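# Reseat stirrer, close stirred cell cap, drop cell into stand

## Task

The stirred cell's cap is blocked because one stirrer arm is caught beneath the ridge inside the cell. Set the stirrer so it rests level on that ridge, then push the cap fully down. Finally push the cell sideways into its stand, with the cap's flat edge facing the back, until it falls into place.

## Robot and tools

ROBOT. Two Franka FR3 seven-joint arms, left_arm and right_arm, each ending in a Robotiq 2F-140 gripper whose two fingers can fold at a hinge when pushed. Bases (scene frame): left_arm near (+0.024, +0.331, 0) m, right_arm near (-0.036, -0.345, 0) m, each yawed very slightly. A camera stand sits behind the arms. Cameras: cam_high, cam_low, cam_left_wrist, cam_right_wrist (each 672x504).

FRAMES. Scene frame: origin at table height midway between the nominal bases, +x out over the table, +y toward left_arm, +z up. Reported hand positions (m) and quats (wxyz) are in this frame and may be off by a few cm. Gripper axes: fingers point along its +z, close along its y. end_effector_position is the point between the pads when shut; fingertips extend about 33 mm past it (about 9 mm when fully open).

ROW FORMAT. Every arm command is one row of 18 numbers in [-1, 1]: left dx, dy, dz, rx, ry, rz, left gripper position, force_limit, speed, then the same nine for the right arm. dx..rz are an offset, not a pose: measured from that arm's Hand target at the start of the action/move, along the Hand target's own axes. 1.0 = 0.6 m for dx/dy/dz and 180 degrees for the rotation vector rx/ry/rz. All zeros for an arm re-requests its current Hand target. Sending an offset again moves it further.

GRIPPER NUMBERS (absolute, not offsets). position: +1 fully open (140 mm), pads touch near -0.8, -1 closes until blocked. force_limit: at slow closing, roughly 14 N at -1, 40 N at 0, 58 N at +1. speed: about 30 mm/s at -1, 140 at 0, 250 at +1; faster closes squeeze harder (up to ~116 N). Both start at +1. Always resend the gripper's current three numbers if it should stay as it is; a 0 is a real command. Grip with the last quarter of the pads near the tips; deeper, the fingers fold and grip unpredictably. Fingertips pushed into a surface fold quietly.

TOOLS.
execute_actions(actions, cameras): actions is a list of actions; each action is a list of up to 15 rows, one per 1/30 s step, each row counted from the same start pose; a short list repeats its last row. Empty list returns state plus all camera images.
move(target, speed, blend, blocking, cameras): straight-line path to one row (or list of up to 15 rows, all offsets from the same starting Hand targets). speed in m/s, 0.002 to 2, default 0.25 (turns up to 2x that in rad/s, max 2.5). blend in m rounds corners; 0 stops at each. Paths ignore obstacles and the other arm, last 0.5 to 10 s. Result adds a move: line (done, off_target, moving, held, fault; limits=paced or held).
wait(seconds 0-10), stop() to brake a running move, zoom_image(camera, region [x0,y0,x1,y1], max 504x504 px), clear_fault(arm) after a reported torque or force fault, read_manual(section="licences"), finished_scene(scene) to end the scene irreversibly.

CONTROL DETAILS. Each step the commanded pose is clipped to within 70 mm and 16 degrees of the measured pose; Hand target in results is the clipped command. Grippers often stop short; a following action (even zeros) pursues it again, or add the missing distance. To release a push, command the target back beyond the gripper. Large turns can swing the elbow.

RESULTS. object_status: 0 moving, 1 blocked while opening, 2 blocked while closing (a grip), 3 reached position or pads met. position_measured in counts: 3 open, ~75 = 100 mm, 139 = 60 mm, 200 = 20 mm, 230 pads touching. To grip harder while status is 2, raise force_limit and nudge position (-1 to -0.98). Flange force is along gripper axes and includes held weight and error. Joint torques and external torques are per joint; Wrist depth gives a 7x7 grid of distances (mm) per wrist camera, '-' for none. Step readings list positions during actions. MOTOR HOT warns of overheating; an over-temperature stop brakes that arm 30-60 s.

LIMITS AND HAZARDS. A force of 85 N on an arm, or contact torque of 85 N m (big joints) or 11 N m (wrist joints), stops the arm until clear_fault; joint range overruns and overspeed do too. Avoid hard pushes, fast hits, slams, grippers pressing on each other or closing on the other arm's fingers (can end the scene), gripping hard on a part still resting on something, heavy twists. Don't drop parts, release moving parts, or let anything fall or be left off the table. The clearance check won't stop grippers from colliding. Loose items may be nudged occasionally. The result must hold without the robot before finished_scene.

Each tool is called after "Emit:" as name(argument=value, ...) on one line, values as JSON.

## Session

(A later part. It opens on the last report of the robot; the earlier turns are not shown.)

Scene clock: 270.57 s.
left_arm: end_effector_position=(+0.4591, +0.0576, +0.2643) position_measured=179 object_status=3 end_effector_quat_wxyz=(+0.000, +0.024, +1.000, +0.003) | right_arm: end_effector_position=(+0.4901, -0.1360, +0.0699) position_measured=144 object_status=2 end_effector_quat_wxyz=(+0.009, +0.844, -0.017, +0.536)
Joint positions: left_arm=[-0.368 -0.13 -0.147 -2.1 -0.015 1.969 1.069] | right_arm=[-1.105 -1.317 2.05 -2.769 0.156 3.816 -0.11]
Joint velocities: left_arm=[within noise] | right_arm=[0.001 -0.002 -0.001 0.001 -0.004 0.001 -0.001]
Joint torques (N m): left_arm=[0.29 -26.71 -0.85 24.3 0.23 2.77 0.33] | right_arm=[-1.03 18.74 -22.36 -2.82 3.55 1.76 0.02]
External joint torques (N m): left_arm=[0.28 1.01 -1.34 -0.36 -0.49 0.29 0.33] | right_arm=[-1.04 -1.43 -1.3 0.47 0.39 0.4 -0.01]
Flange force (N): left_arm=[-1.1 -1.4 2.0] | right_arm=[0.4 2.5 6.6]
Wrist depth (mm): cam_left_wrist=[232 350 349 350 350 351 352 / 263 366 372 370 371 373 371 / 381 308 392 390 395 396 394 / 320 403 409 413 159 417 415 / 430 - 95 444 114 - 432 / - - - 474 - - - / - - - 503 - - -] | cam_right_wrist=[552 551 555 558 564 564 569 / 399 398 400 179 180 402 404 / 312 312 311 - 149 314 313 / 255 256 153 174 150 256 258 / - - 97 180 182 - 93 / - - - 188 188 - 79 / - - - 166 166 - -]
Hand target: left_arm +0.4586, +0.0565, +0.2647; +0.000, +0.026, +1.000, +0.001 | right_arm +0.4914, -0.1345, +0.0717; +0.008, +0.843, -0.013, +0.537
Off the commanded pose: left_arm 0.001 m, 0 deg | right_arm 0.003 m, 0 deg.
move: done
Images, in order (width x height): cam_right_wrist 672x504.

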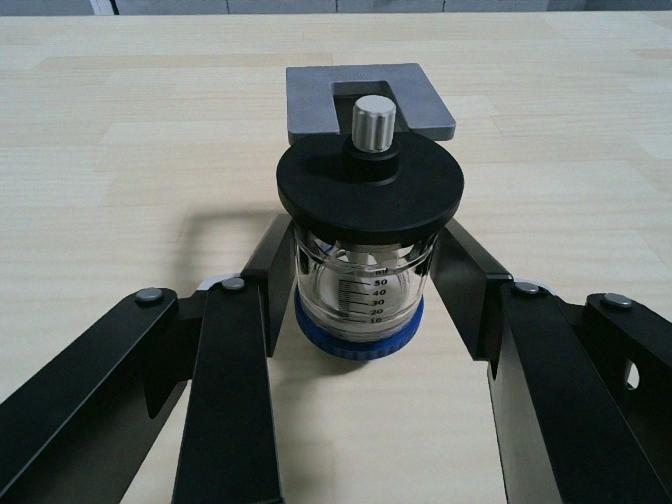

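Emit:
execute_actions(actions=[], cameras=["all"])

Emit:
zoom_image(camera="cam_low", region=[150, 260, 270, 350])

Emit:
zoom_image(camera="cam_high", region=[230, 220, 350, 340])

Scene clock: 271.00 s.
left_arm: end_effector_position=(+0.4591, +0.0576, +0.2643) position_measured=179 object_status=3 end_effector_quat_wxyz=(+0.000, +0.024, +1.000, +0.003) | right_arm: end_effector_position=(+0.4901, -0.1359, +0.0699) position_measured=144 object_status=2 end_effector_quat_wxyz=(+0.009, +0.844, -0.017, +0.536)
Joint positions: left_arm=[-0.368 -0.13 -0.147 -2.1 -0.015 1.969 1.069] | right_arm=[-1.105 -1.317 2.05 -2.769 0.156 3.817 -0.11]
Joint velocities: within noise
Joint torques (N m): left_arm=[0.31 -26.72 -0.9 24.32 0.22 2.77 0.32] | right_arm=[-1.05 18.69 -22.39 -2.79 3.52 1.69 -0.05]
External joint torques (N m): left_arm=[0.29 0.98 -1.41 -0.33 -0.5 0.29 0.32] | right_arm=[-1.04 -1.49 -1.3 0.51 0.36 0.32 -0.07]
Flange force (N): left_arm=[-1.1 -1.4 1.9] | right_arm=[0.4 2.3 6.7]
Wrist depth (mm): cam_left_wrist=[232 351 350 351 352 352 351 / 262 365 367 370 370 370 372 / 384 384 389 390 391 395 392 / 403 397 409 411 159 416 418 / 431 - 95 444 114 - 432 / - - - 472 - - - / - - - 510 - - -] | cam_right_wrist=[550 555 561 561 559 566 568 / 398 399 400 162 196 402 404 / 310 310 311 142 149 314 314 / 255 254 264 172 149 256 257 / - - 97 179 181 - 94 / - - - 188 188 - 79 / - - - 166 166 - -]
Hand target: left_arm +0.4586, +0.0565, +0.2647; +0.000, +0.026, +1.000, +0.001 | right_arm +0.4914, -0.1345, +0.0717; +0.008, +0.843, -0.013, +0.537
Tool commands: left_gripper/position=-0.4 left_gripper/force_limit=+0.0 left_gripper/speed=-1.0 right_gripper/position=-1.0 right_gripper/force_limit=-0.4 right_gripper/speed=-1.0
Off the commanded pose: left_arm 0.001 m, 0 deg | right_arm 0.003 m, 0 deg.

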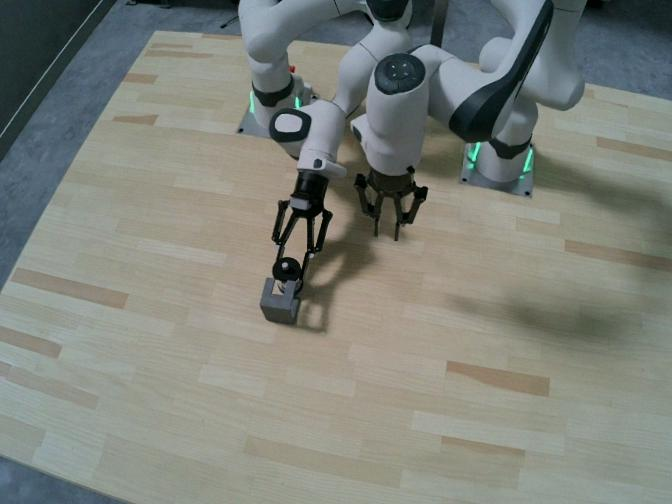

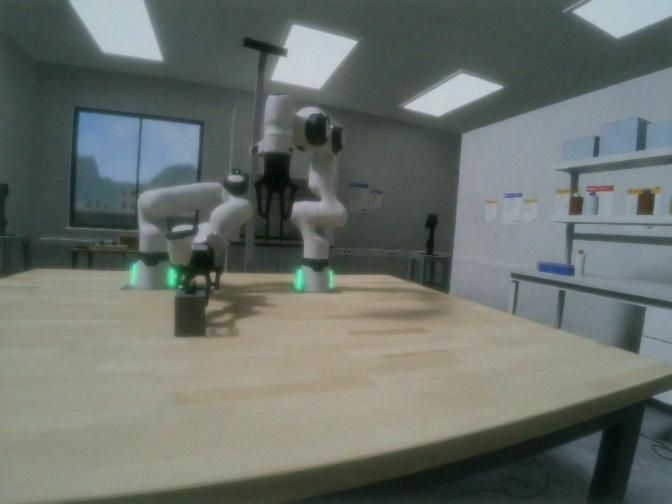

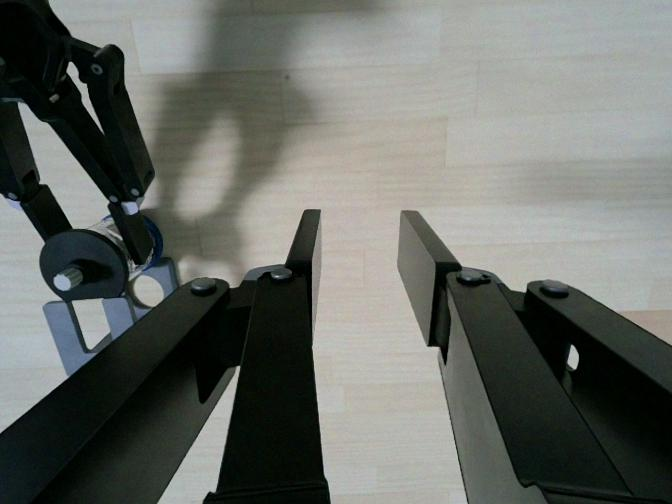

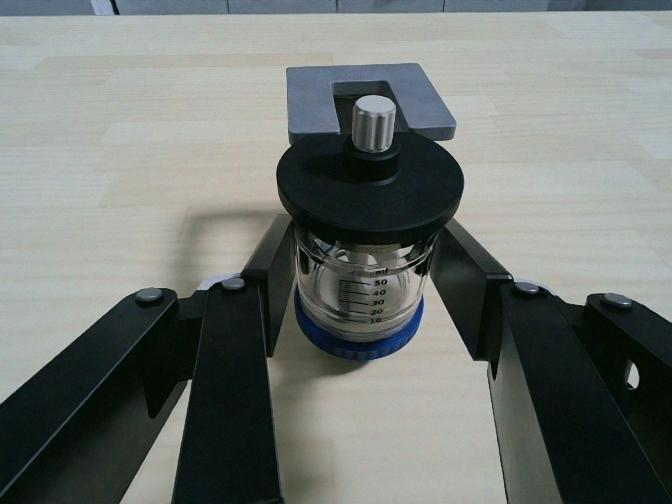

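Scaled by 4.200 from the camera's 672x504 image, which has a finer 960x720 frame.

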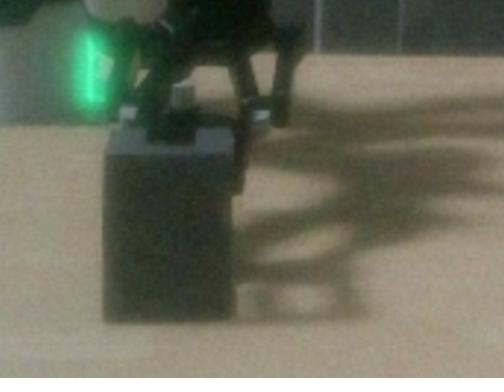

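Scaled by 4.200 from the camera's 672x504 image, which has a finer 960x720 frame.

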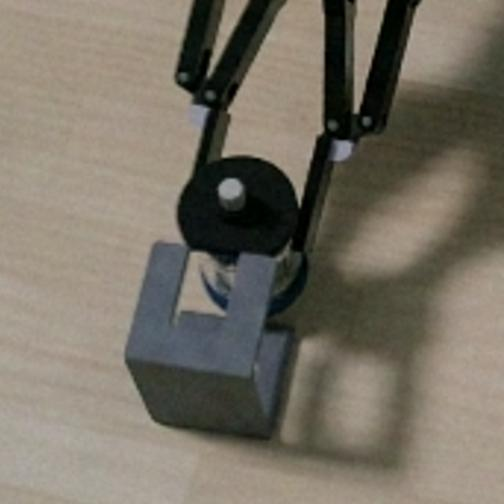

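Emit:
move(target=[[0,0,0,0,0,0,-0.4,0,-1,-0.0282,0,-0.0604,0,0,0,-1,-0.4,-1]], speed=0.08, cameras=["cam_right_wrist","cam_left_wrist","cam_high"])

Emit:
zoom_image(camera="cam_right_wrist", region=[250, 20, 490, 220])

Emit:
zoom_image(camera="cam_high", region=[230, 220, 350, 340])

Emit:
zoom_image(camera="cam_left_wrist", region=[0, 180, 220, 400])

Scene clock: 274.17 s.
left_arm: end_effector_position=(+0.4591, +0.0576, +0.2643) position_measured=179 object_status=3 end_effector_quat_wxyz=(+0.000, +0.024, +1.000, +0.003) | right_arm: end_effector_position=(+0.4511, -0.1317, +0.0702) position_measured=144 object_status=2 end_effector_quat_wxyz=(+0.010, +0.844, -0.007, +0.536)
Joint positions: left_arm=[-0.368 -0.13 -0.147 -2.1 -0.015 1.969 1.069] | right_arm=[-0.962 -1.3 2.079 -2.857 0.211 3.779 -0.096]
Joint velocities: left_arm=[within noise] | right_arm=[0.001 0.001 0.001 0 0.003 -0.004 0.005]
Joint torques (N m): left_arm=[0.33 -26.72 -0.87 24.31 0.22 2.76 0.36] | right_arm=[-0.01 18.26 -19.85 -5.25 4.23 1.02 0.39]
External joint torques (N m): left_arm=[0.17 1.08 -1.53 -0.42 -0.52 0.28 0.35] | right_arm=[-0.03 -0.47 -0.35 -0.73 1.07 -0.28 0.36]
Flange force (N): left_arm=[-1.0 -1.6 2.1] | right_arm=[-2.8 0.0 -2.3]
Wrist depth (mm): cam_left_wrist=[247 346 351 349 351 352 351 / 363 361 370 368 370 372 370 / 315 383 392 391 391 392 394 / 420 412 411 412 159 420 414 / 433 - 95 441 114 - 436 / - - - 475 - - - / - - - 502 - - -] | cam_right_wrist=[538 543 551 561 561 574 577 / 391 393 396 201 362 408 412 / 306 308 308 142 149 317 318 / 252 253 152 173 149 258 260 / - - 97 179 182 - 93 / - - - 188 189 - 79 / - - - 166 166 - -]
Hand target: left_arm +0.4586, +0.0565, +0.2647; +0.000, +0.026, +1.000, +0.001 | right_arm +0.4514, -0.1332, +0.0716; +0.008, +0.843, -0.013, +0.537
Off the commanded pose: left_arm 0.001 m, 0 deg | right_arm 0.002 m, 1 deg.
move: done
Images, in order (width x height): cam_high 672x504, cam_left_wrist 672x504, cam_right_wrist 672x504.

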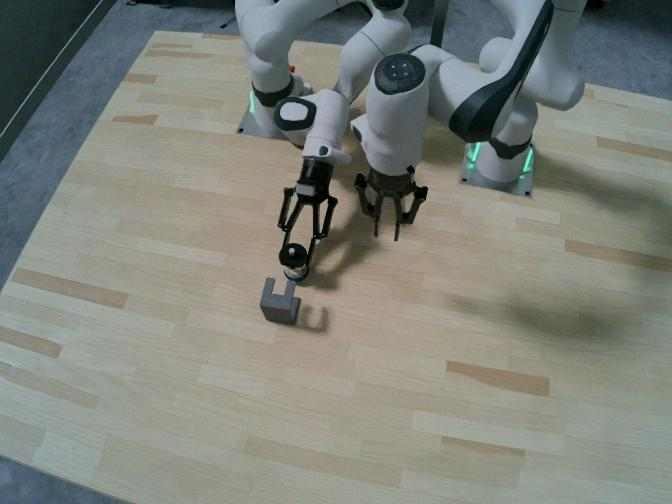

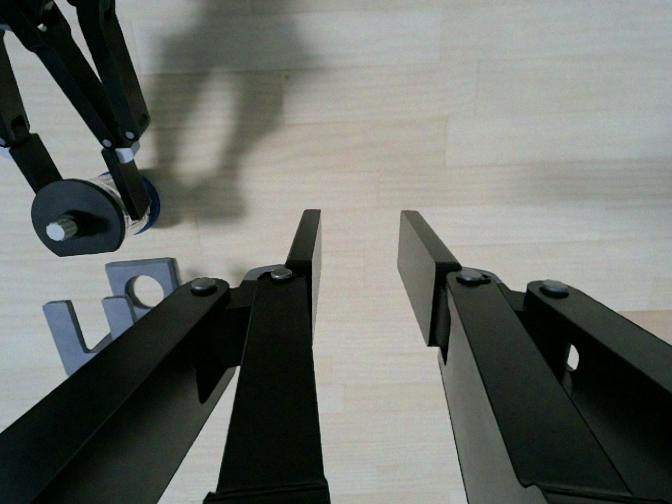

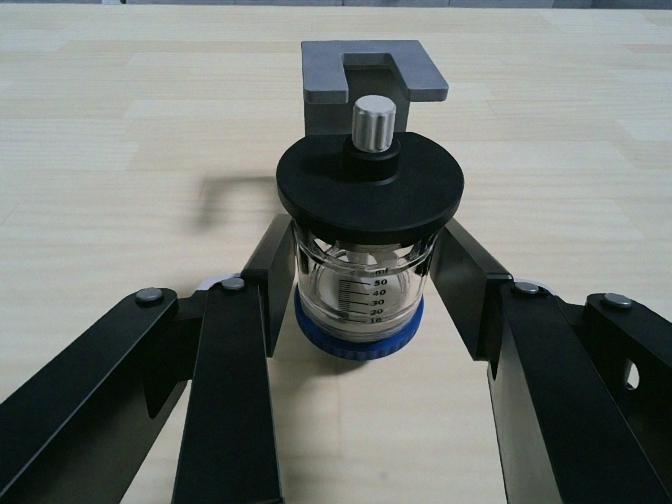

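Scaled by 2.100 from the camera's 672x504 image, which has a finer 960x720 frame.

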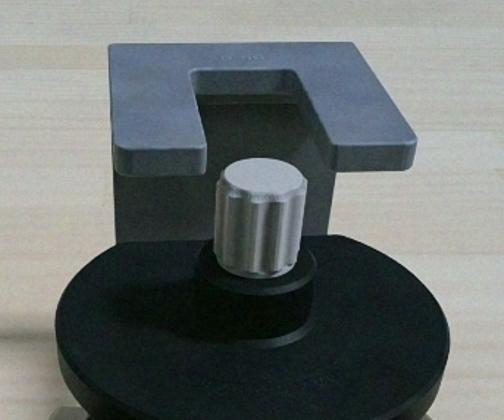

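Scaled by 4.200 from the camera's 672x504 image, which has a finer 960x720 frame.

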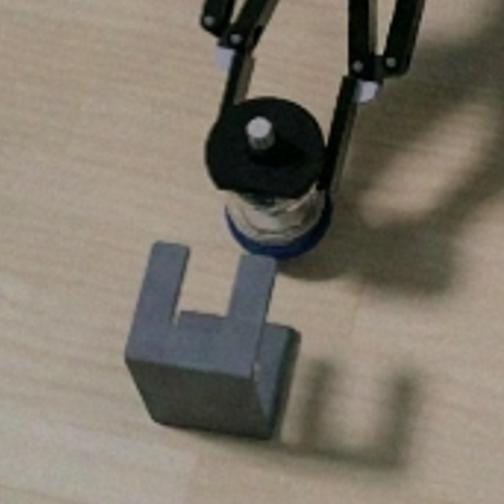

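Scaled by 2.291 from the camera's 672x504 image, which has a finer 960x720 frame.

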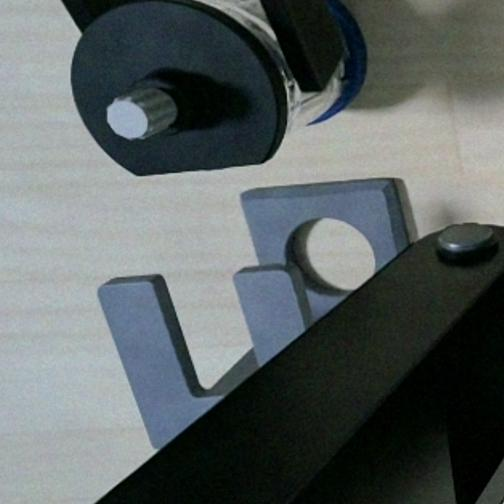

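Emit:
move(target=[0,0,0,0,0,0,-0.4,0,-1,0.0172,0.0088,0.0367,0,0,0,-1,-0.4,-1], speed=0.06, cameras=["cam_right_wrist"])

Emit:
zoom_image(camera="cam_right_wrist", region=[250, 20, 490, 220])

Scene clock: 276.80 s.
left_arm: end_effector_position=(+0.4591, +0.0576, +0.2643) position_measured=179 object_status=3 end_effector_quat_wxyz=(+0.000, +0.024, +1.000, +0.003) | right_arm: end_effector_position=(+0.4744, -0.1408, +0.0701) position_measured=144 object_status=2 end_effector_quat_wxyz=(+0.009, +0.844, -0.017, +0.536)
Joint positions: left_arm=[-0.368 -0.13 -0.147 -2.1 -0.015 1.969 1.069] | right_arm=[-1.06 -1.313 2.063 -2.814 0.176 3.819 -0.098]
Joint velocities: left_arm=[within noise] | right_arm=[0 -0.002 -0.001 0 -0.003 0.005 0]
Joint torques (N m): left_arm=[0.31 -26.71 -0.88 24.3 0.22 2.76 0.32] | right_arm=[-1.02 18.14 -21.76 -3.59 3.5 1.69 -0.01]
External joint torques (N m): left_arm=[0.3 0.95 -1.38 -0.3 -0.5 0.3 0.32] | right_arm=[-1.08 -1.35 -1.5 0.3 0.35 0.35 -0.04]
Flange force (N): left_arm=[-1.1 -1.4 1.9] | right_arm=[1.7 2.7 6.3]
Wrist depth (mm): cam_left_wrist=[233 351 348 351 350 351 351 / 269 366 369 369 369 369 372 / 381 384 387 390 390 391 393 / 310 408 410 411 160 418 418 / 428 - 95 445 114 - 433 / - - - 472 - - - / - - - 505 - - -] | cam_right_wrist=[555 555 561 559 562 562 565 / 397 398 399 179 361 404 404 / 311 311 311 142 150 314 315 / 254 255 153 173 149 256 258 / - - 97 179 181 - 93 / - - - 188 188 - 79 / - - - 166 166 - -]
Hand target: left_arm +0.4586, +0.0565, +0.2647; +0.000, +0.026, +1.000, +0.001 | right_arm +0.4755, -0.1393, +0.0717; +0.008, +0.843, -0.013, +0.537
Off the commanded pose: left_arm 0.001 m, 0 deg | right_arm 0.003 m, 0 deg.
move: done
Images, in order (width x height): cam_right_wrist 672x504.

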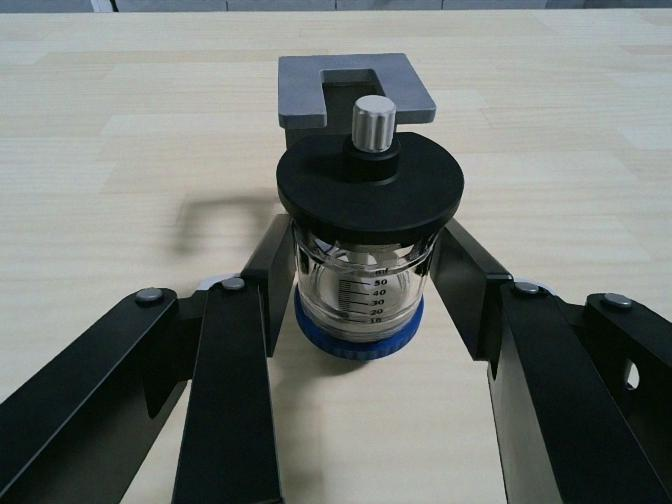

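Scaled by 2.100 from the camera's 672x504 image, which has a finer 960x720 frame.

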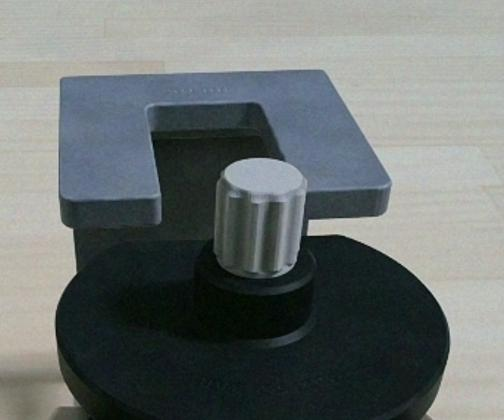

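Emit:
execute_actions(actions=[], cameras=["cam_high","cam_left_wrist"])

Emit:
zoom_image(camera="cam_high", region=[240, 230, 330, 330])

Emit:
zoom_image(camera="cam_left_wrist", region=[0, 180, 220, 400])

Scene clock: 277.40 s.
left_arm: end_effector_position=(+0.4591, +0.0576, +0.2643) position_measured=179 object_status=3 end_effector_quat_wxyz=(+0.000, +0.024, +1.000, +0.003) | right_arm: end_effector_position=(+0.4744, -0.1406, +0.0700) position_measured=144 object_status=2 end_effector_quat_wxyz=(+0.009, +0.844, -0.016, +0.536)
Joint positions: left_arm=[-0.368 -0.13 -0.147 -2.1 -0.015 1.969 1.069] | right_arm=[-1.06 -1.313 2.063 -2.814 0.176 3.82 -0.098]
Joint velocities: within noise
Joint torques (N m): left_arm=[0.31 -26.72 -0.87 24.28 0.22 2.77 0.34] | right_arm=[-0.99 17.91 -21.58 -3.61 3.52 1.66 0.02]
External joint torques (N m): left_arm=[0.33 1.1 -1.34 -0.47 -0.51 0.28 0.34] | right_arm=[-0.99 -1.53 -1.31 0.32 0.36 0.32 -0.01]
Flange force (N): left_arm=[-1.1 -1.3 2.3] | right_arm=[0.5 2.6 6.4]
Wrist depth (mm): cam_left_wrist=[233 351 351 353 350 352 352 / 269 367 370 370 369 371 372 / 381 383 391 392 394 392 392 / - 413 409 413 159 417 417 / 435 - 95 442 114 - 430 / - - - 476 - - - / - - - 504 - - -] | cam_right_wrist=[552 554 558 555 559 562 568 / 399 399 399 179 361 403 404 / 311 311 312 142 149 313 315 / 254 256 246 173 149 258 257 / - - 97 179 181 - 93 / - - - 188 188 - 79 / - - - 166 166 - -]
Hand target: left_arm +0.4586, +0.0565, +0.2647; +0.000, +0.026, +1.000, +0.001 | right_arm +0.4755, -0.1393, +0.0717; +0.008, +0.843, -0.013, +0.537
Tool commands: left_gripper/position=-0.4 left_gripper/force_limit=+0.0 left_gripper/speed=-1.0 right_gripper/position=-1.0 right_gripper/force_limit=-0.4 right_gripper/speed=-1.0
Off the commanded pose: left_arm 0.001 m, 0 deg | right_arm 0.002 m, 0 deg.
Images, in order (width x height): cam_high 672x504, cam_left_wrist 672x504.

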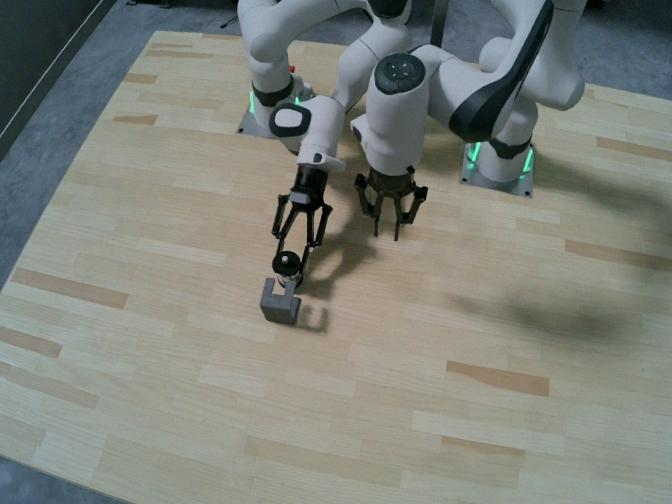

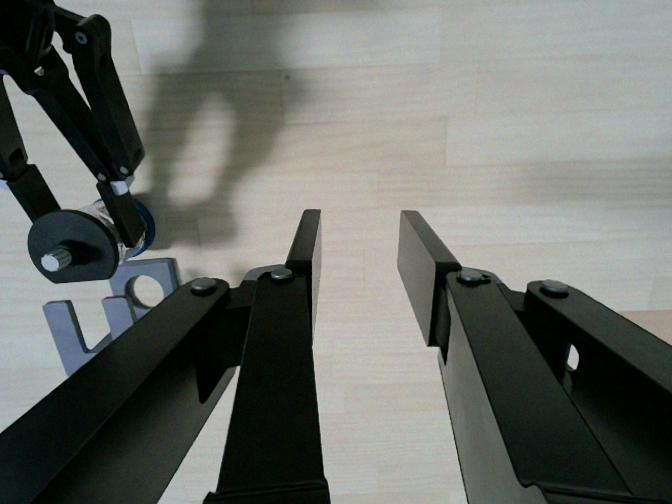

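Scaled by 5.040 from the camera's 672x504 image, which has a finer 960x720 frame.

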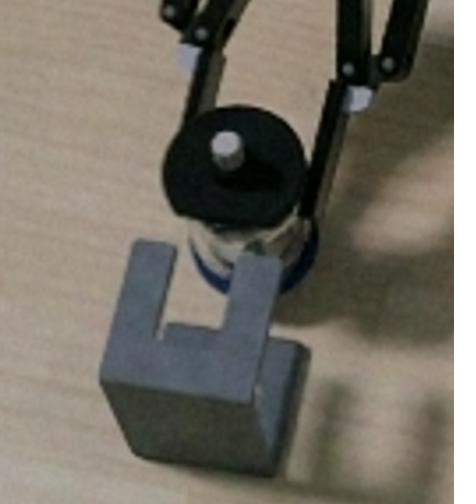

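Scaled by 2.291 from the camera's 672x504 image, which has a finer 960x720 frame.

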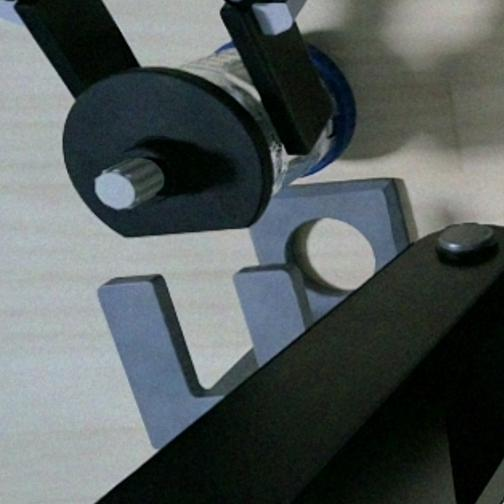

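Emit:
move(target=[0,0,0,0,0,0,-0.4,0,-1,0.0123,-0.0008,0.0201,0,0,0,-1,-0.4,-1], speed=0.05, cameras=["cam_right_wrist","cam_left_wrist"])

Emit:
zoom_image(camera="cam_right_wrist", region=[250, 20, 490, 220])

Emit:
zoom_image(camera="cam_left_wrist", region=[0, 180, 220, 400])

Scene clock: 278.77 s.
left_arm: end_effector_position=(+0.4591, +0.0576, +0.2643) position_measured=179 object_status=3 end_effector_quat_wxyz=(+0.000, +0.024, +1.000, +0.003) | right_arm: end_effector_position=(+0.4884, -0.1407, +0.0716) position_measured=144 object_status=2 end_effector_quat_wxyz=(+0.009, +0.844, -0.017, +0.536)
Joint positions: left_arm=[-0.368 -0.13 -0.147 -2.1 -0.015 1.969 1.069] | right_arm=[-1.105 -1.318 2.046 -2.782 0.147 3.83 -0.102]
Joint velocities: left_arm=[within noise] | right_arm=[0.001 -0.001 -0.002 0.001 -0.002 0.003 -0.001]
Joint torques (N m): left_arm=[0.33 -26.75 -0.9 24.31 0.23 2.77 0.35] | right_arm=[-1.06 18.34 -22.29 -3.01 3.5 1.72 -0.07]
External joint torques (N m): left_arm=[0.21 1.13 -1.51 -0.43 -0.5 0.28 0.35] | right_arm=[-1.03 -1.61 -1.3 0.35 0.32 0.37 -0.1]
Flange force (N): left_arm=[-1.1 -1.6 2.2] | right_arm=[0.4 2.9 6.5]
Wrist depth (mm): cam_left_wrist=[232 347 350 351 352 353 353 / 259 367 367 370 369 369 369 / 386 382 390 392 391 392 395 / 392 411 409 409 159 419 418 / 420 - 95 444 114 - 433 / - - - 478 - - - / - - - 505 - - -] | cam_right_wrist=[559 559 566 561 564 566 566 / 402 404 404 164 364 408 407 / 314 314 314 142 149 316 318 / 257 257 249 173 149 259 260 / - - 97 180 182 - 93 / - - - 190 190 - 79 / - - - 168 168 - -]
Hand target: left_arm +0.4586, +0.0565, +0.2647; +0.000, +0.026, +1.000, +0.001 | right_arm +0.4896, -0.1392, +0.0733; +0.008, +0.843, -0.013, +0.537
Off the commanded pose: left_arm 0.001 m, 0 deg | right_arm 0.002 m, 0 deg.
move: done
Images, in order (width x height): cam_left_wrist 672x504, cam_right_wrist 672x504.

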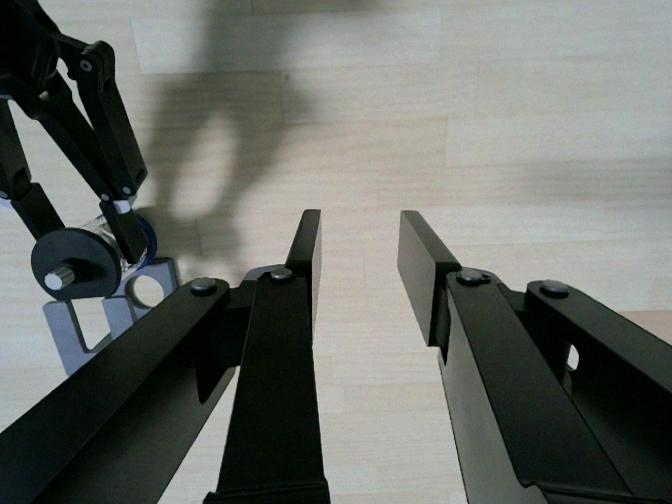

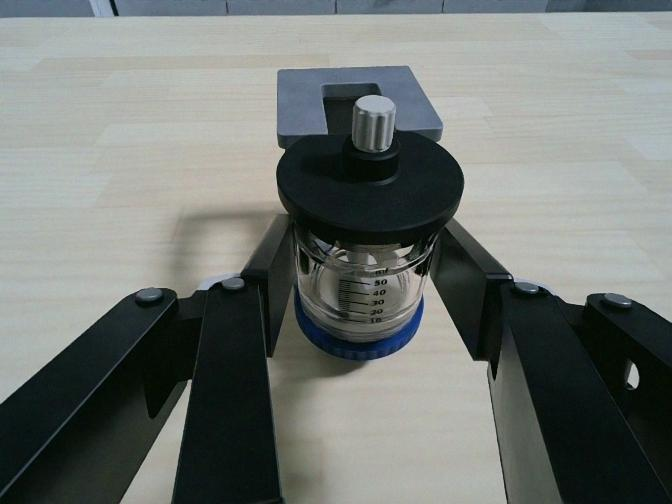

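Scaled by 2.100 from the camera's 672x504 image, which has a finer 960x720 frame.

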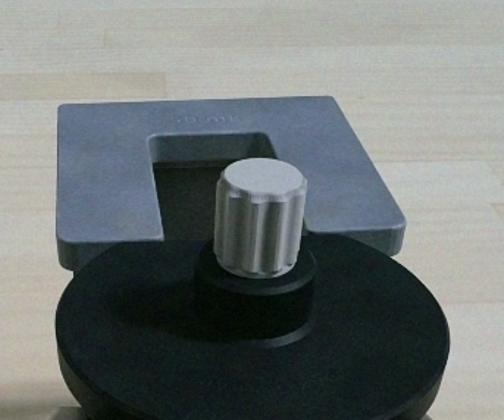

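Scaled by 2.291 from the camera's 672x504 image, which has a finer 960x720 frame.

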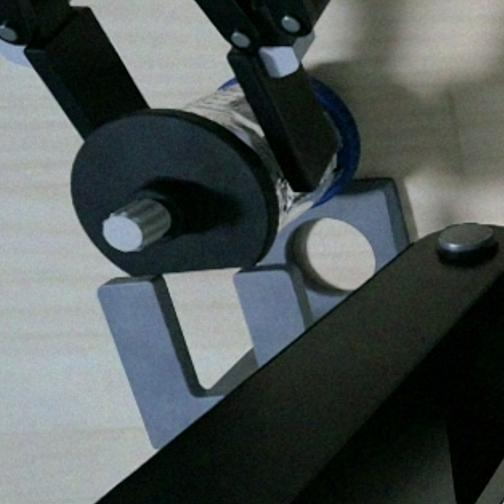

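Emit:
move(target=[0,0,0,0,0,0,-0.4,0,-1,-0.00755,0,0.0035,0,0,0,-1,-0.4,-1], speed=0.02, cameras=["cam_right_wrist"])

Emit:
zoom_image(camera="cam_right_wrist", region=[250, 20, 490, 220])

Scene clock: 279.70 s.
left_arm: end_effector_position=(+0.4591, +0.0576, +0.2643) position_measured=179 object_status=3 end_effector_quat_wxyz=(+0.000, +0.024, +1.000, +0.003) | right_arm: end_effector_position=(+0.4883, -0.1404, +0.0663) position_measured=144 object_status=2 end_effector_quat_wxyz=(+0.012, +0.845, -0.011, +0.535)
Joint positions: left_arm=[-0.368 -0.13 -0.147 -2.1 -0.015 1.969 1.069] | right_arm=[-1.108 -1.332 2.056 -2.776 0.148 3.832 -0.102]
Joint torques (N m): left_arm=[0.29 -26.72 -0.86 24.3 0.23 2.76 0.34] | right_arm=[-1.07 18.8 -21.45 -3.22 4.31 1.63 0.28]
External joint torques (N m): left_arm=[0.24 1.14 -1.39 -0.43 -0.49 0.28 0.34] | right_arm=[-1.1 -1.26 -0.47 0.4 1.15 0.3 0.25]
Flange force (N): left_arm=[-1.2 -1.5 2.2] | right_arm=[-3.7 2.6 6.3]
Wrist depth (mm): cam_left_wrist=[340 353 350 349 352 353 352 / 263 367 369 369 370 368 371 / 382 313 391 391 392 393 390 / 329 354 409 412 159 416 416 / 437 - 95 441 114 - 436 / - - - 479 - - - / - - - 509 - - -] | cam_right_wrist=[525 530 537 542 552 559 565 / 382 384 387 170 193 399 402 / 299 301 303 142 149 309 312 / 247 248 153 173 150 253 253 / - - 97 182 181 - 93 / - - - 184 185 - 79 / - - - 163 163 - -]
Hand target: left_arm +0.4586, +0.0565, +0.2647; +0.000, +0.026, +1.000, +0.001 | right_arm +0.4896, -0.1392, +0.0683; +0.008, +0.843, -0.013, +0.537
Off the commanded pose: left_arm 0.001 m, 0 deg | right_arm 0.003 m, 1 deg.
move: done
Images, in order (width x height): cam_right_wrist 672x504.

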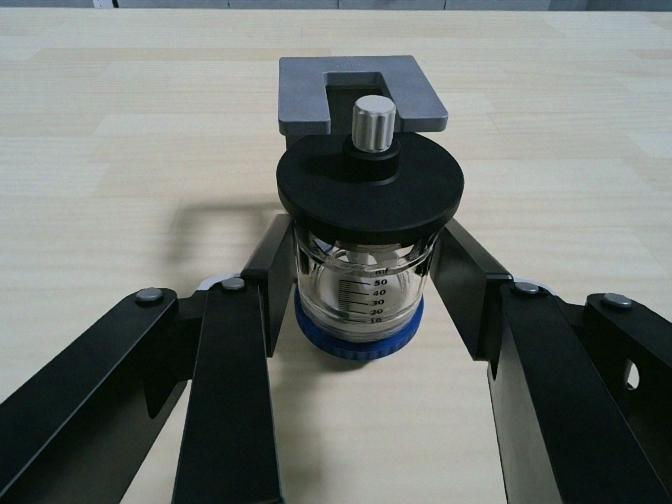

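Scaled by 2.100 from the camera's 672x504 image, which has a finer 960x720 frame.

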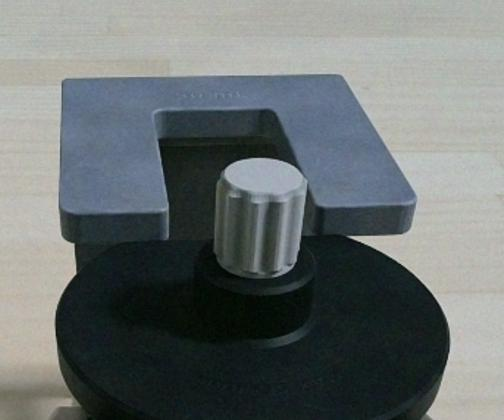

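Emit:
move(target=[0,0,0,0,0,0,-0.4,0,-1,-0.0038,0,0.0018,0,0,0,-1,-0.4,-1], speed=0.02)

Scene clock: 280.57 s.
left_arm: end_effector_position=(+0.4591, +0.0576, +0.2643) position_measured=179 object_status=3 end_effector_quat_wxyz=(+0.000, +0.024, +1.000, +0.003) | right_arm: end_effector_position=(+0.4883, -0.1404, +0.0637) position_measured=144 object_status=2 end_effector_quat_wxyz=(+0.012, +0.845, -0.010, +0.535)
Joint positions: left_arm=[-0.368 -0.13 -0.147 -2.1 -0.015 1.969 1.069] | right_arm=[-1.111 -1.337 2.064 -2.772 0.154 3.833 -0.101]
Joint velocities: left_arm=[within noise] | right_arm=[0 0 0.002 0.002 0.006 0 0]
Joint torques (N m): left_arm=[0.27 -26.71 -0.84 24.32 0.22 2.76 0.33] | right_arm=[-1.07 18.66 -20.92 -3.43 4.31 1.63 0.35]
External joint torques (N m): left_arm=[0.3 1.06 -1.29 -0.34 -0.5 0.29 0.33] | right_arm=[-1.04 -1.46 0.08 0.45 1.16 0.31 0.33]
Flange force (N): left_arm=[-1.3 -1.4 2.0] | right_arm=[-5.8 2.9 6.8]
Wrist depth (mm): cam_left_wrist=[238 349 351 349 351 354 353 / 270 366 374 369 371 369 369 / 384 381 395 392 392 392 393 / 413 402 409 410 159 414 413 / 430 - 95 444 114 - 433 / - - - 475 - - - / - - - 504 - - -] | cam_right_wrist=[517 523 529 538 544 551 548 / 377 377 364 164 181 392 399 / 295 298 299 148 149 305 306 / 243 244 153 174 149 251 251 / - - 97 179 181 - 93 / - - - 182 182 - 79 / - - - 160 161 - -]
Hand target: left_arm +0.4586, +0.0565, +0.2647; +0.000, +0.026, +1.000, +0.001 | right_arm +0.4896, -0.1392, +0.0658; +0.008, +0.843, -0.013, +0.537
Off the commanded pose: left_arm 0.001 m, 0 deg | right_arm 0.003 m, 1 deg.
move: done

Emit:
move(target=[[0,0,0,0,0,0,-0.4,0,-1,0.007,0,-0.0032,0,0,0,-1,-0.4,-1],[0,0,0,0,0,0,-0.4,0,-1,0.0126,-0.0009,0.0089,0,0,0,-1,-0.4,-1]], speed=0.03, cameras=["cam_right_wrist","cam_left_wrist"])

Emit:
zoom_image(camera="cam_right_wrist", region=[250, 20, 490, 220])

Emit:
zoom_image(camera="cam_left_wrist", region=[0, 180, 220, 400])

Scene clock: 282.20 s.
left_arm: end_effector_position=(+0.4591, +0.0576, +0.2643) position_measured=179 object_status=3 end_effector_quat_wxyz=(+0.000, +0.024, +1.000, +0.003) | right_arm: end_effector_position=(+0.4964, -0.1404, +0.0687) position_measured=144 object_status=2 end_effector_quat_wxyz=(+0.009, +0.844, -0.016, +0.536)
Joint positions: left_arm=[-0.368 -0.13 -0.147 -2.1 -0.015 1.969 1.069] | right_arm=[-1.133 -1.331 2.047 -2.758 0.14 3.836 -0.101]
Joint torques (N m): left_arm=[0.3 -26.73 -0.9 24.3 0.22 2.76 0.29] | right_arm=[-1.1 18.89 -22.67 -3.09 3.51 1.66 0.01]
External joint torques (N m): left_arm=[0.34 1.12 -1.35 -0.45 -0.5 0.27 0.29] | right_arm=[-1.05 -1.44 -1.36 0.27 0.35 0.32 -0.02]
Flange force (N): left_arm=[-1.1 -1.4 2.2] | right_arm=[0.7 2.8 5.9]
Wrist depth (mm): cam_left_wrist=[236 350 351 349 351 352 354 / 258 366 370 369 369 370 372 / 381 380 391 392 391 390 392 / - 406 408 411 159 416 416 / 436 - 95 444 114 - 432 / - - - 475 - - - / - - - 503 - - -] | cam_right_wrist=[547 554 552 557 559 564 559 / 395 394 397 176 200 403 401 / 310 310 311 142 149 312 312 / 253 254 153 173 149 255 256 / - - 97 179 182 - 93 / - - - 187 187 - 79 / - - - 165 165 - -]
Hand target: left_arm +0.4586, +0.0565, +0.2647; +0.000, +0.026, +1.000, +0.001 | right_arm +0.4976, -0.1390, +0.0704; +0.008, +0.843, -0.013, +0.537
Off the commanded pose: left_arm 0.001 m, 0 deg | right_arm 0.003 m, 0 deg.
move: done
Images, in order (width x height): cam_left_wrist 672x504, cam_right_wrist 672x504.

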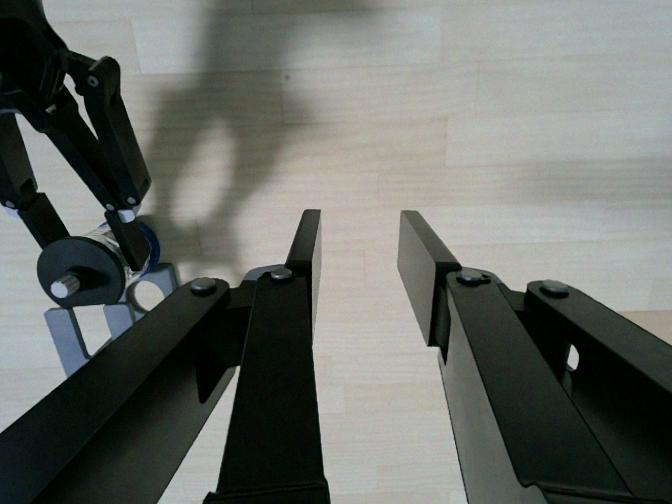

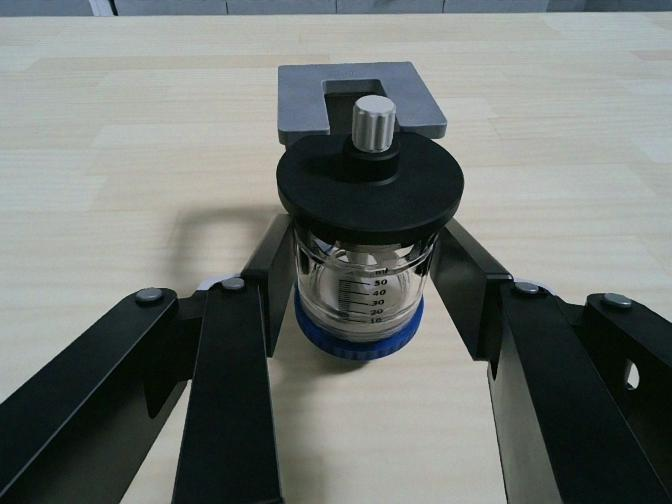

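Scaled by 2.100 from the camera's 672x504 image, which has a finer 960x720 frame.

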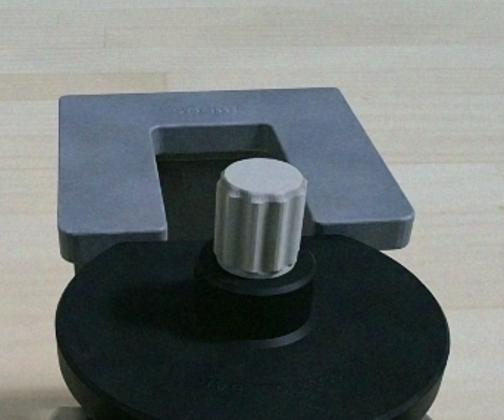

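Scaled by 2.291 from the camera's 672x504 image, which has a finer 960x720 frame.

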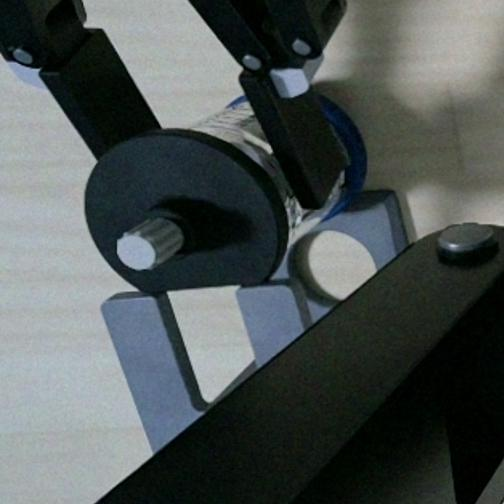

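Emit:
move(target=[[0,0,0,0,0,0,-0.4,0,-1,-0.0014,0,-0.003,0,0,0,-1,-0.4,-1],[0,0,0,0,0,0,-0.4,0,-1,-0.0073,0,-0.0003,0,0,0,-1,-0.4,-1],[0,0,0,0,0,0,-0.4,0,-1,-0.0031,-0.0007,0.0088,0,0,0,-1,-0.4,-1]], speed=0.03, cameras=["cam_right_wrist","cam_left_wrist"])

Emit:
zoom_image(camera="cam_right_wrist", region=[250, 20, 490, 220])

Emit:
zoom_image(camera="cam_left_wrist", region=[0, 180, 220, 400])

Scene clock: 284.43 s.
left_arm: end_effector_position=(+0.4591, +0.0576, +0.2643) position_measured=179 object_status=3 end_effector_quat_wxyz=(+0.000, +0.024, +1.000, +0.003) | right_arm: end_effector_position=(+0.5003, -0.1401, +0.0644) position_measured=144 object_status=2 end_effector_quat_wxyz=(+0.010, +0.844, -0.015, +0.535)
Joint positions: left_arm=[-0.368 -0.13 -0.147 -2.1 -0.015 1.969 1.069] | right_arm=[-1.149 -1.342 2.054 -2.742 0.141 3.838 -0.101]
Joint velocities: left_arm=[0 0 -0.001 -0.001 0.001 0 -0.004] | right_arm=[within noise]
Joint torques (N m): left_arm=[0.3 -26.75 -0.85 24.29 0.22 2.77 0.33] | right_arm=[-1.11 19.37 -22.83 -3.26 3.82 1.65 0.1]
External joint torques (N m): left_arm=[0.35 1.15 -1.29 -0.47 -0.5 0.28 0.32] | right_arm=[-1.17 -1.28 -1.34 0.17 0.67 0.31 0.07]
Flange force (N): left_arm=[-1.2 -1.3 2.3] | right_arm=[0.1 2.9 5.6]
Wrist depth (mm): cam_left_wrist=[242 349 350 349 351 353 352 / 250 365 367 369 370 370 371 / 325 326 390 393 393 392 391 / 404 413 411 412 159 415 417 / 436 - 95 440 114 - 435 / - - - 480 - - - / - - - 505 - - -] | cam_right_wrist=[535 537 543 547 546 550 551 / 384 386 367 176 188 394 394 / 299 301 301 142 149 305 306 / 247 246 153 173 150 249 250 / - - 97 180 181 - 93 / - - - 182 183 - 79 / - - - 161 161 - -]
Hand target: left_arm +0.4586, +0.0565, +0.2647; +0.000, +0.026, +1.000, +0.001 | right_arm +0.5016, -0.1387, +0.0664; +0.008, +0.843, -0.013, +0.537
Off the commanded pose: left_arm 0.001 m, 0 deg | right_arm 0.003 m, 0 deg.
move: done
Images, in order (width x height): cam_left_wrist 672x504, cam_right_wrist 672x504.

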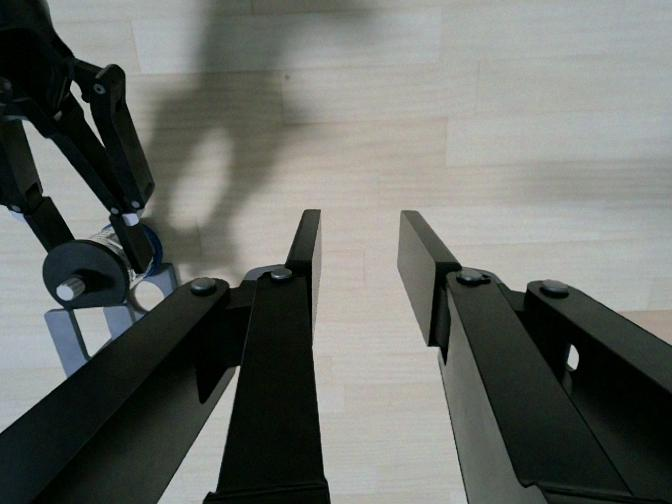

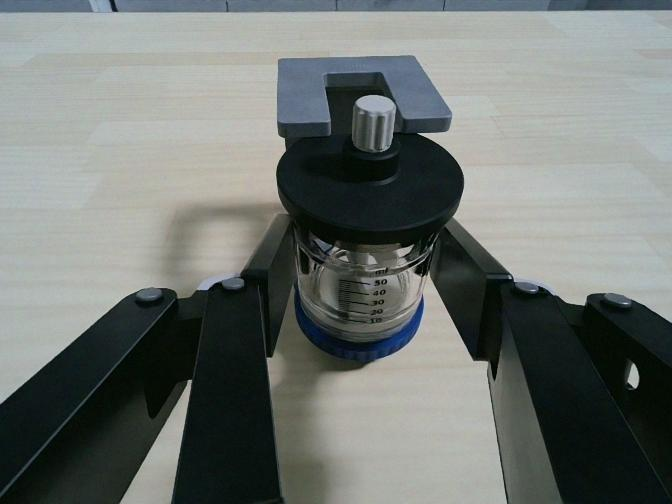

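Scaled by 2.100 from the camera's 672x504 image, which has a finer 960x720 frame.

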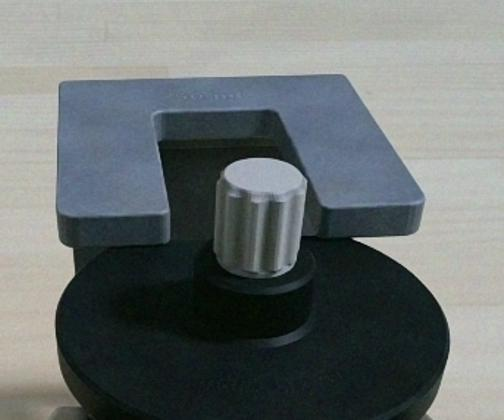

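Scaled by 2.291 from the camera's 672x504 image, which has a finer 960x720 frame.

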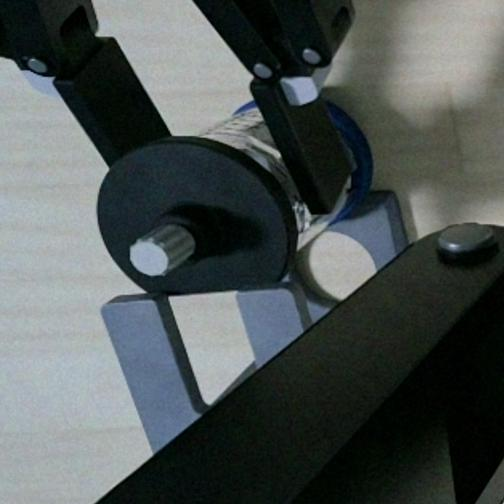

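Emit:
move(target=[0,0,0,0,0,0,-0.4,0,-1,0.0106,-0.0017,0.0227,0,0,0,-1,-0.4,-1], speed=0.03, cameras=["cam_right_wrist","cam_left_wrist"])

Emit:
zoom_image(camera="cam_right_wrist", region=[250, 20, 490, 220])

Emit:
zoom_image(camera="cam_left_wrist", region=[0, 180, 220, 400])

Scene clock: 285.63 s.
left_arm: end_effector_position=(+0.4591, +0.0576, +0.2643) position_measured=179 object_status=3 end_effector_quat_wxyz=(+0.000, +0.024, +1.000, +0.003) | right_arm: end_effector_position=(+0.5153, -0.1395, +0.0644) position_measured=144 object_status=2 end_effector_quat_wxyz=(+0.009, +0.844, -0.016, +0.535)
Joint positions: left_arm=[-0.368 -0.13 -0.147 -2.1 -0.015 1.969 1.069] | right_arm=[-1.195 -1.349 2.042 -2.704 0.119 3.843 -0.102]
Joint torques (N m): left_arm=[0.28 -26.72 -0.85 24.29 0.23 2.77 0.36] | right_arm=[-1 19.87 -24.02 -2.59 3.61 1.68 -0.02]
External joint torques (N m): left_arm=[0.21 1 -1.41 -0.36 -0.5 0.29 0.36] | right_arm=[-0.99 -1.41 -1.83 0.4 0.45 0.33 -0.05]
Flange force (N): left_arm=[-1.1 -1.4 2.0] | right_arm=[1.4 2.3 5.6]
Wrist depth (mm): cam_left_wrist=[342 351 350 350 353 352 353 / 245 364 369 368 369 370 369 / 295 300 390 391 392 388 392 / 403 408 409 412 159 418 418 / - - 95 444 114 - 436 / - - - 475 - - - / - - - 507 - - -] | cam_right_wrist=[542 541 539 542 547 550 544 / 386 386 388 188 394 393 391 / 302 303 303 142 149 304 304 / 248 248 153 189 150 249 250 / - - 97 179 181 - 94 / - - - 183 183 - 79 / - - - 161 161 - -]
Hand target: left_arm +0.4586, +0.0565, +0.2647; +0.000, +0.026, +1.000, +0.001 | right_arm +0.5167, -0.1381, +0.0664; +0.008, +0.843, -0.013, +0.537
Off the commanded pose: left_arm 0.001 m, 0 deg | right_arm 0.003 m, 0 deg.
move: done
Images, in order (width x height): cam_left_wrist 672x504, cam_right_wrist 672x504.

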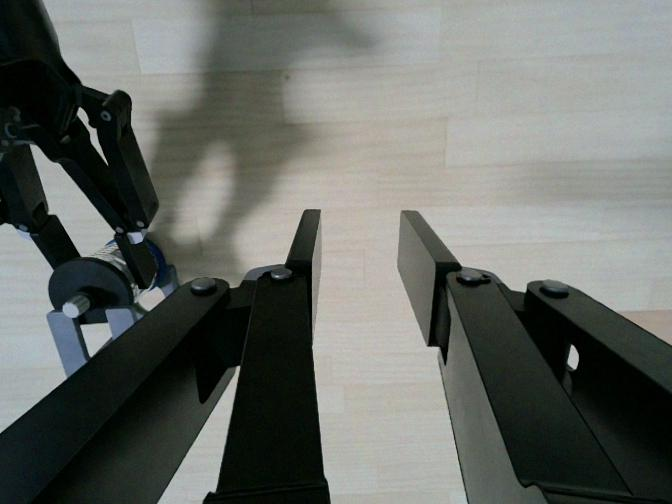

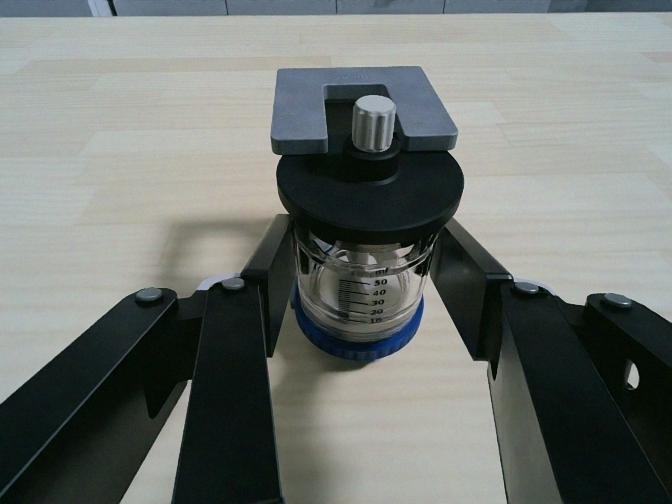

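Scaled by 2.100 from the camera's 672x504 image, which has a finer 960x720 frame.

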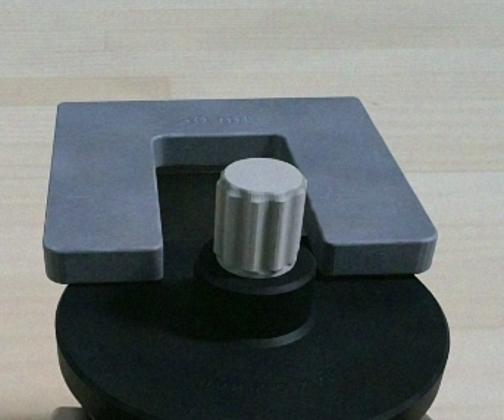

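Scaled by 2.291 from the camera's 672x504 image, which has a finer 960x720 frame.

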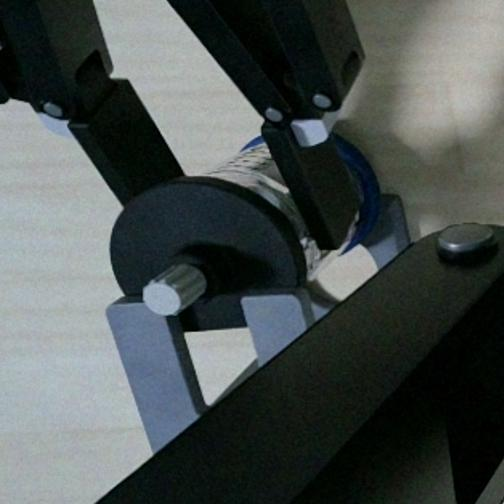

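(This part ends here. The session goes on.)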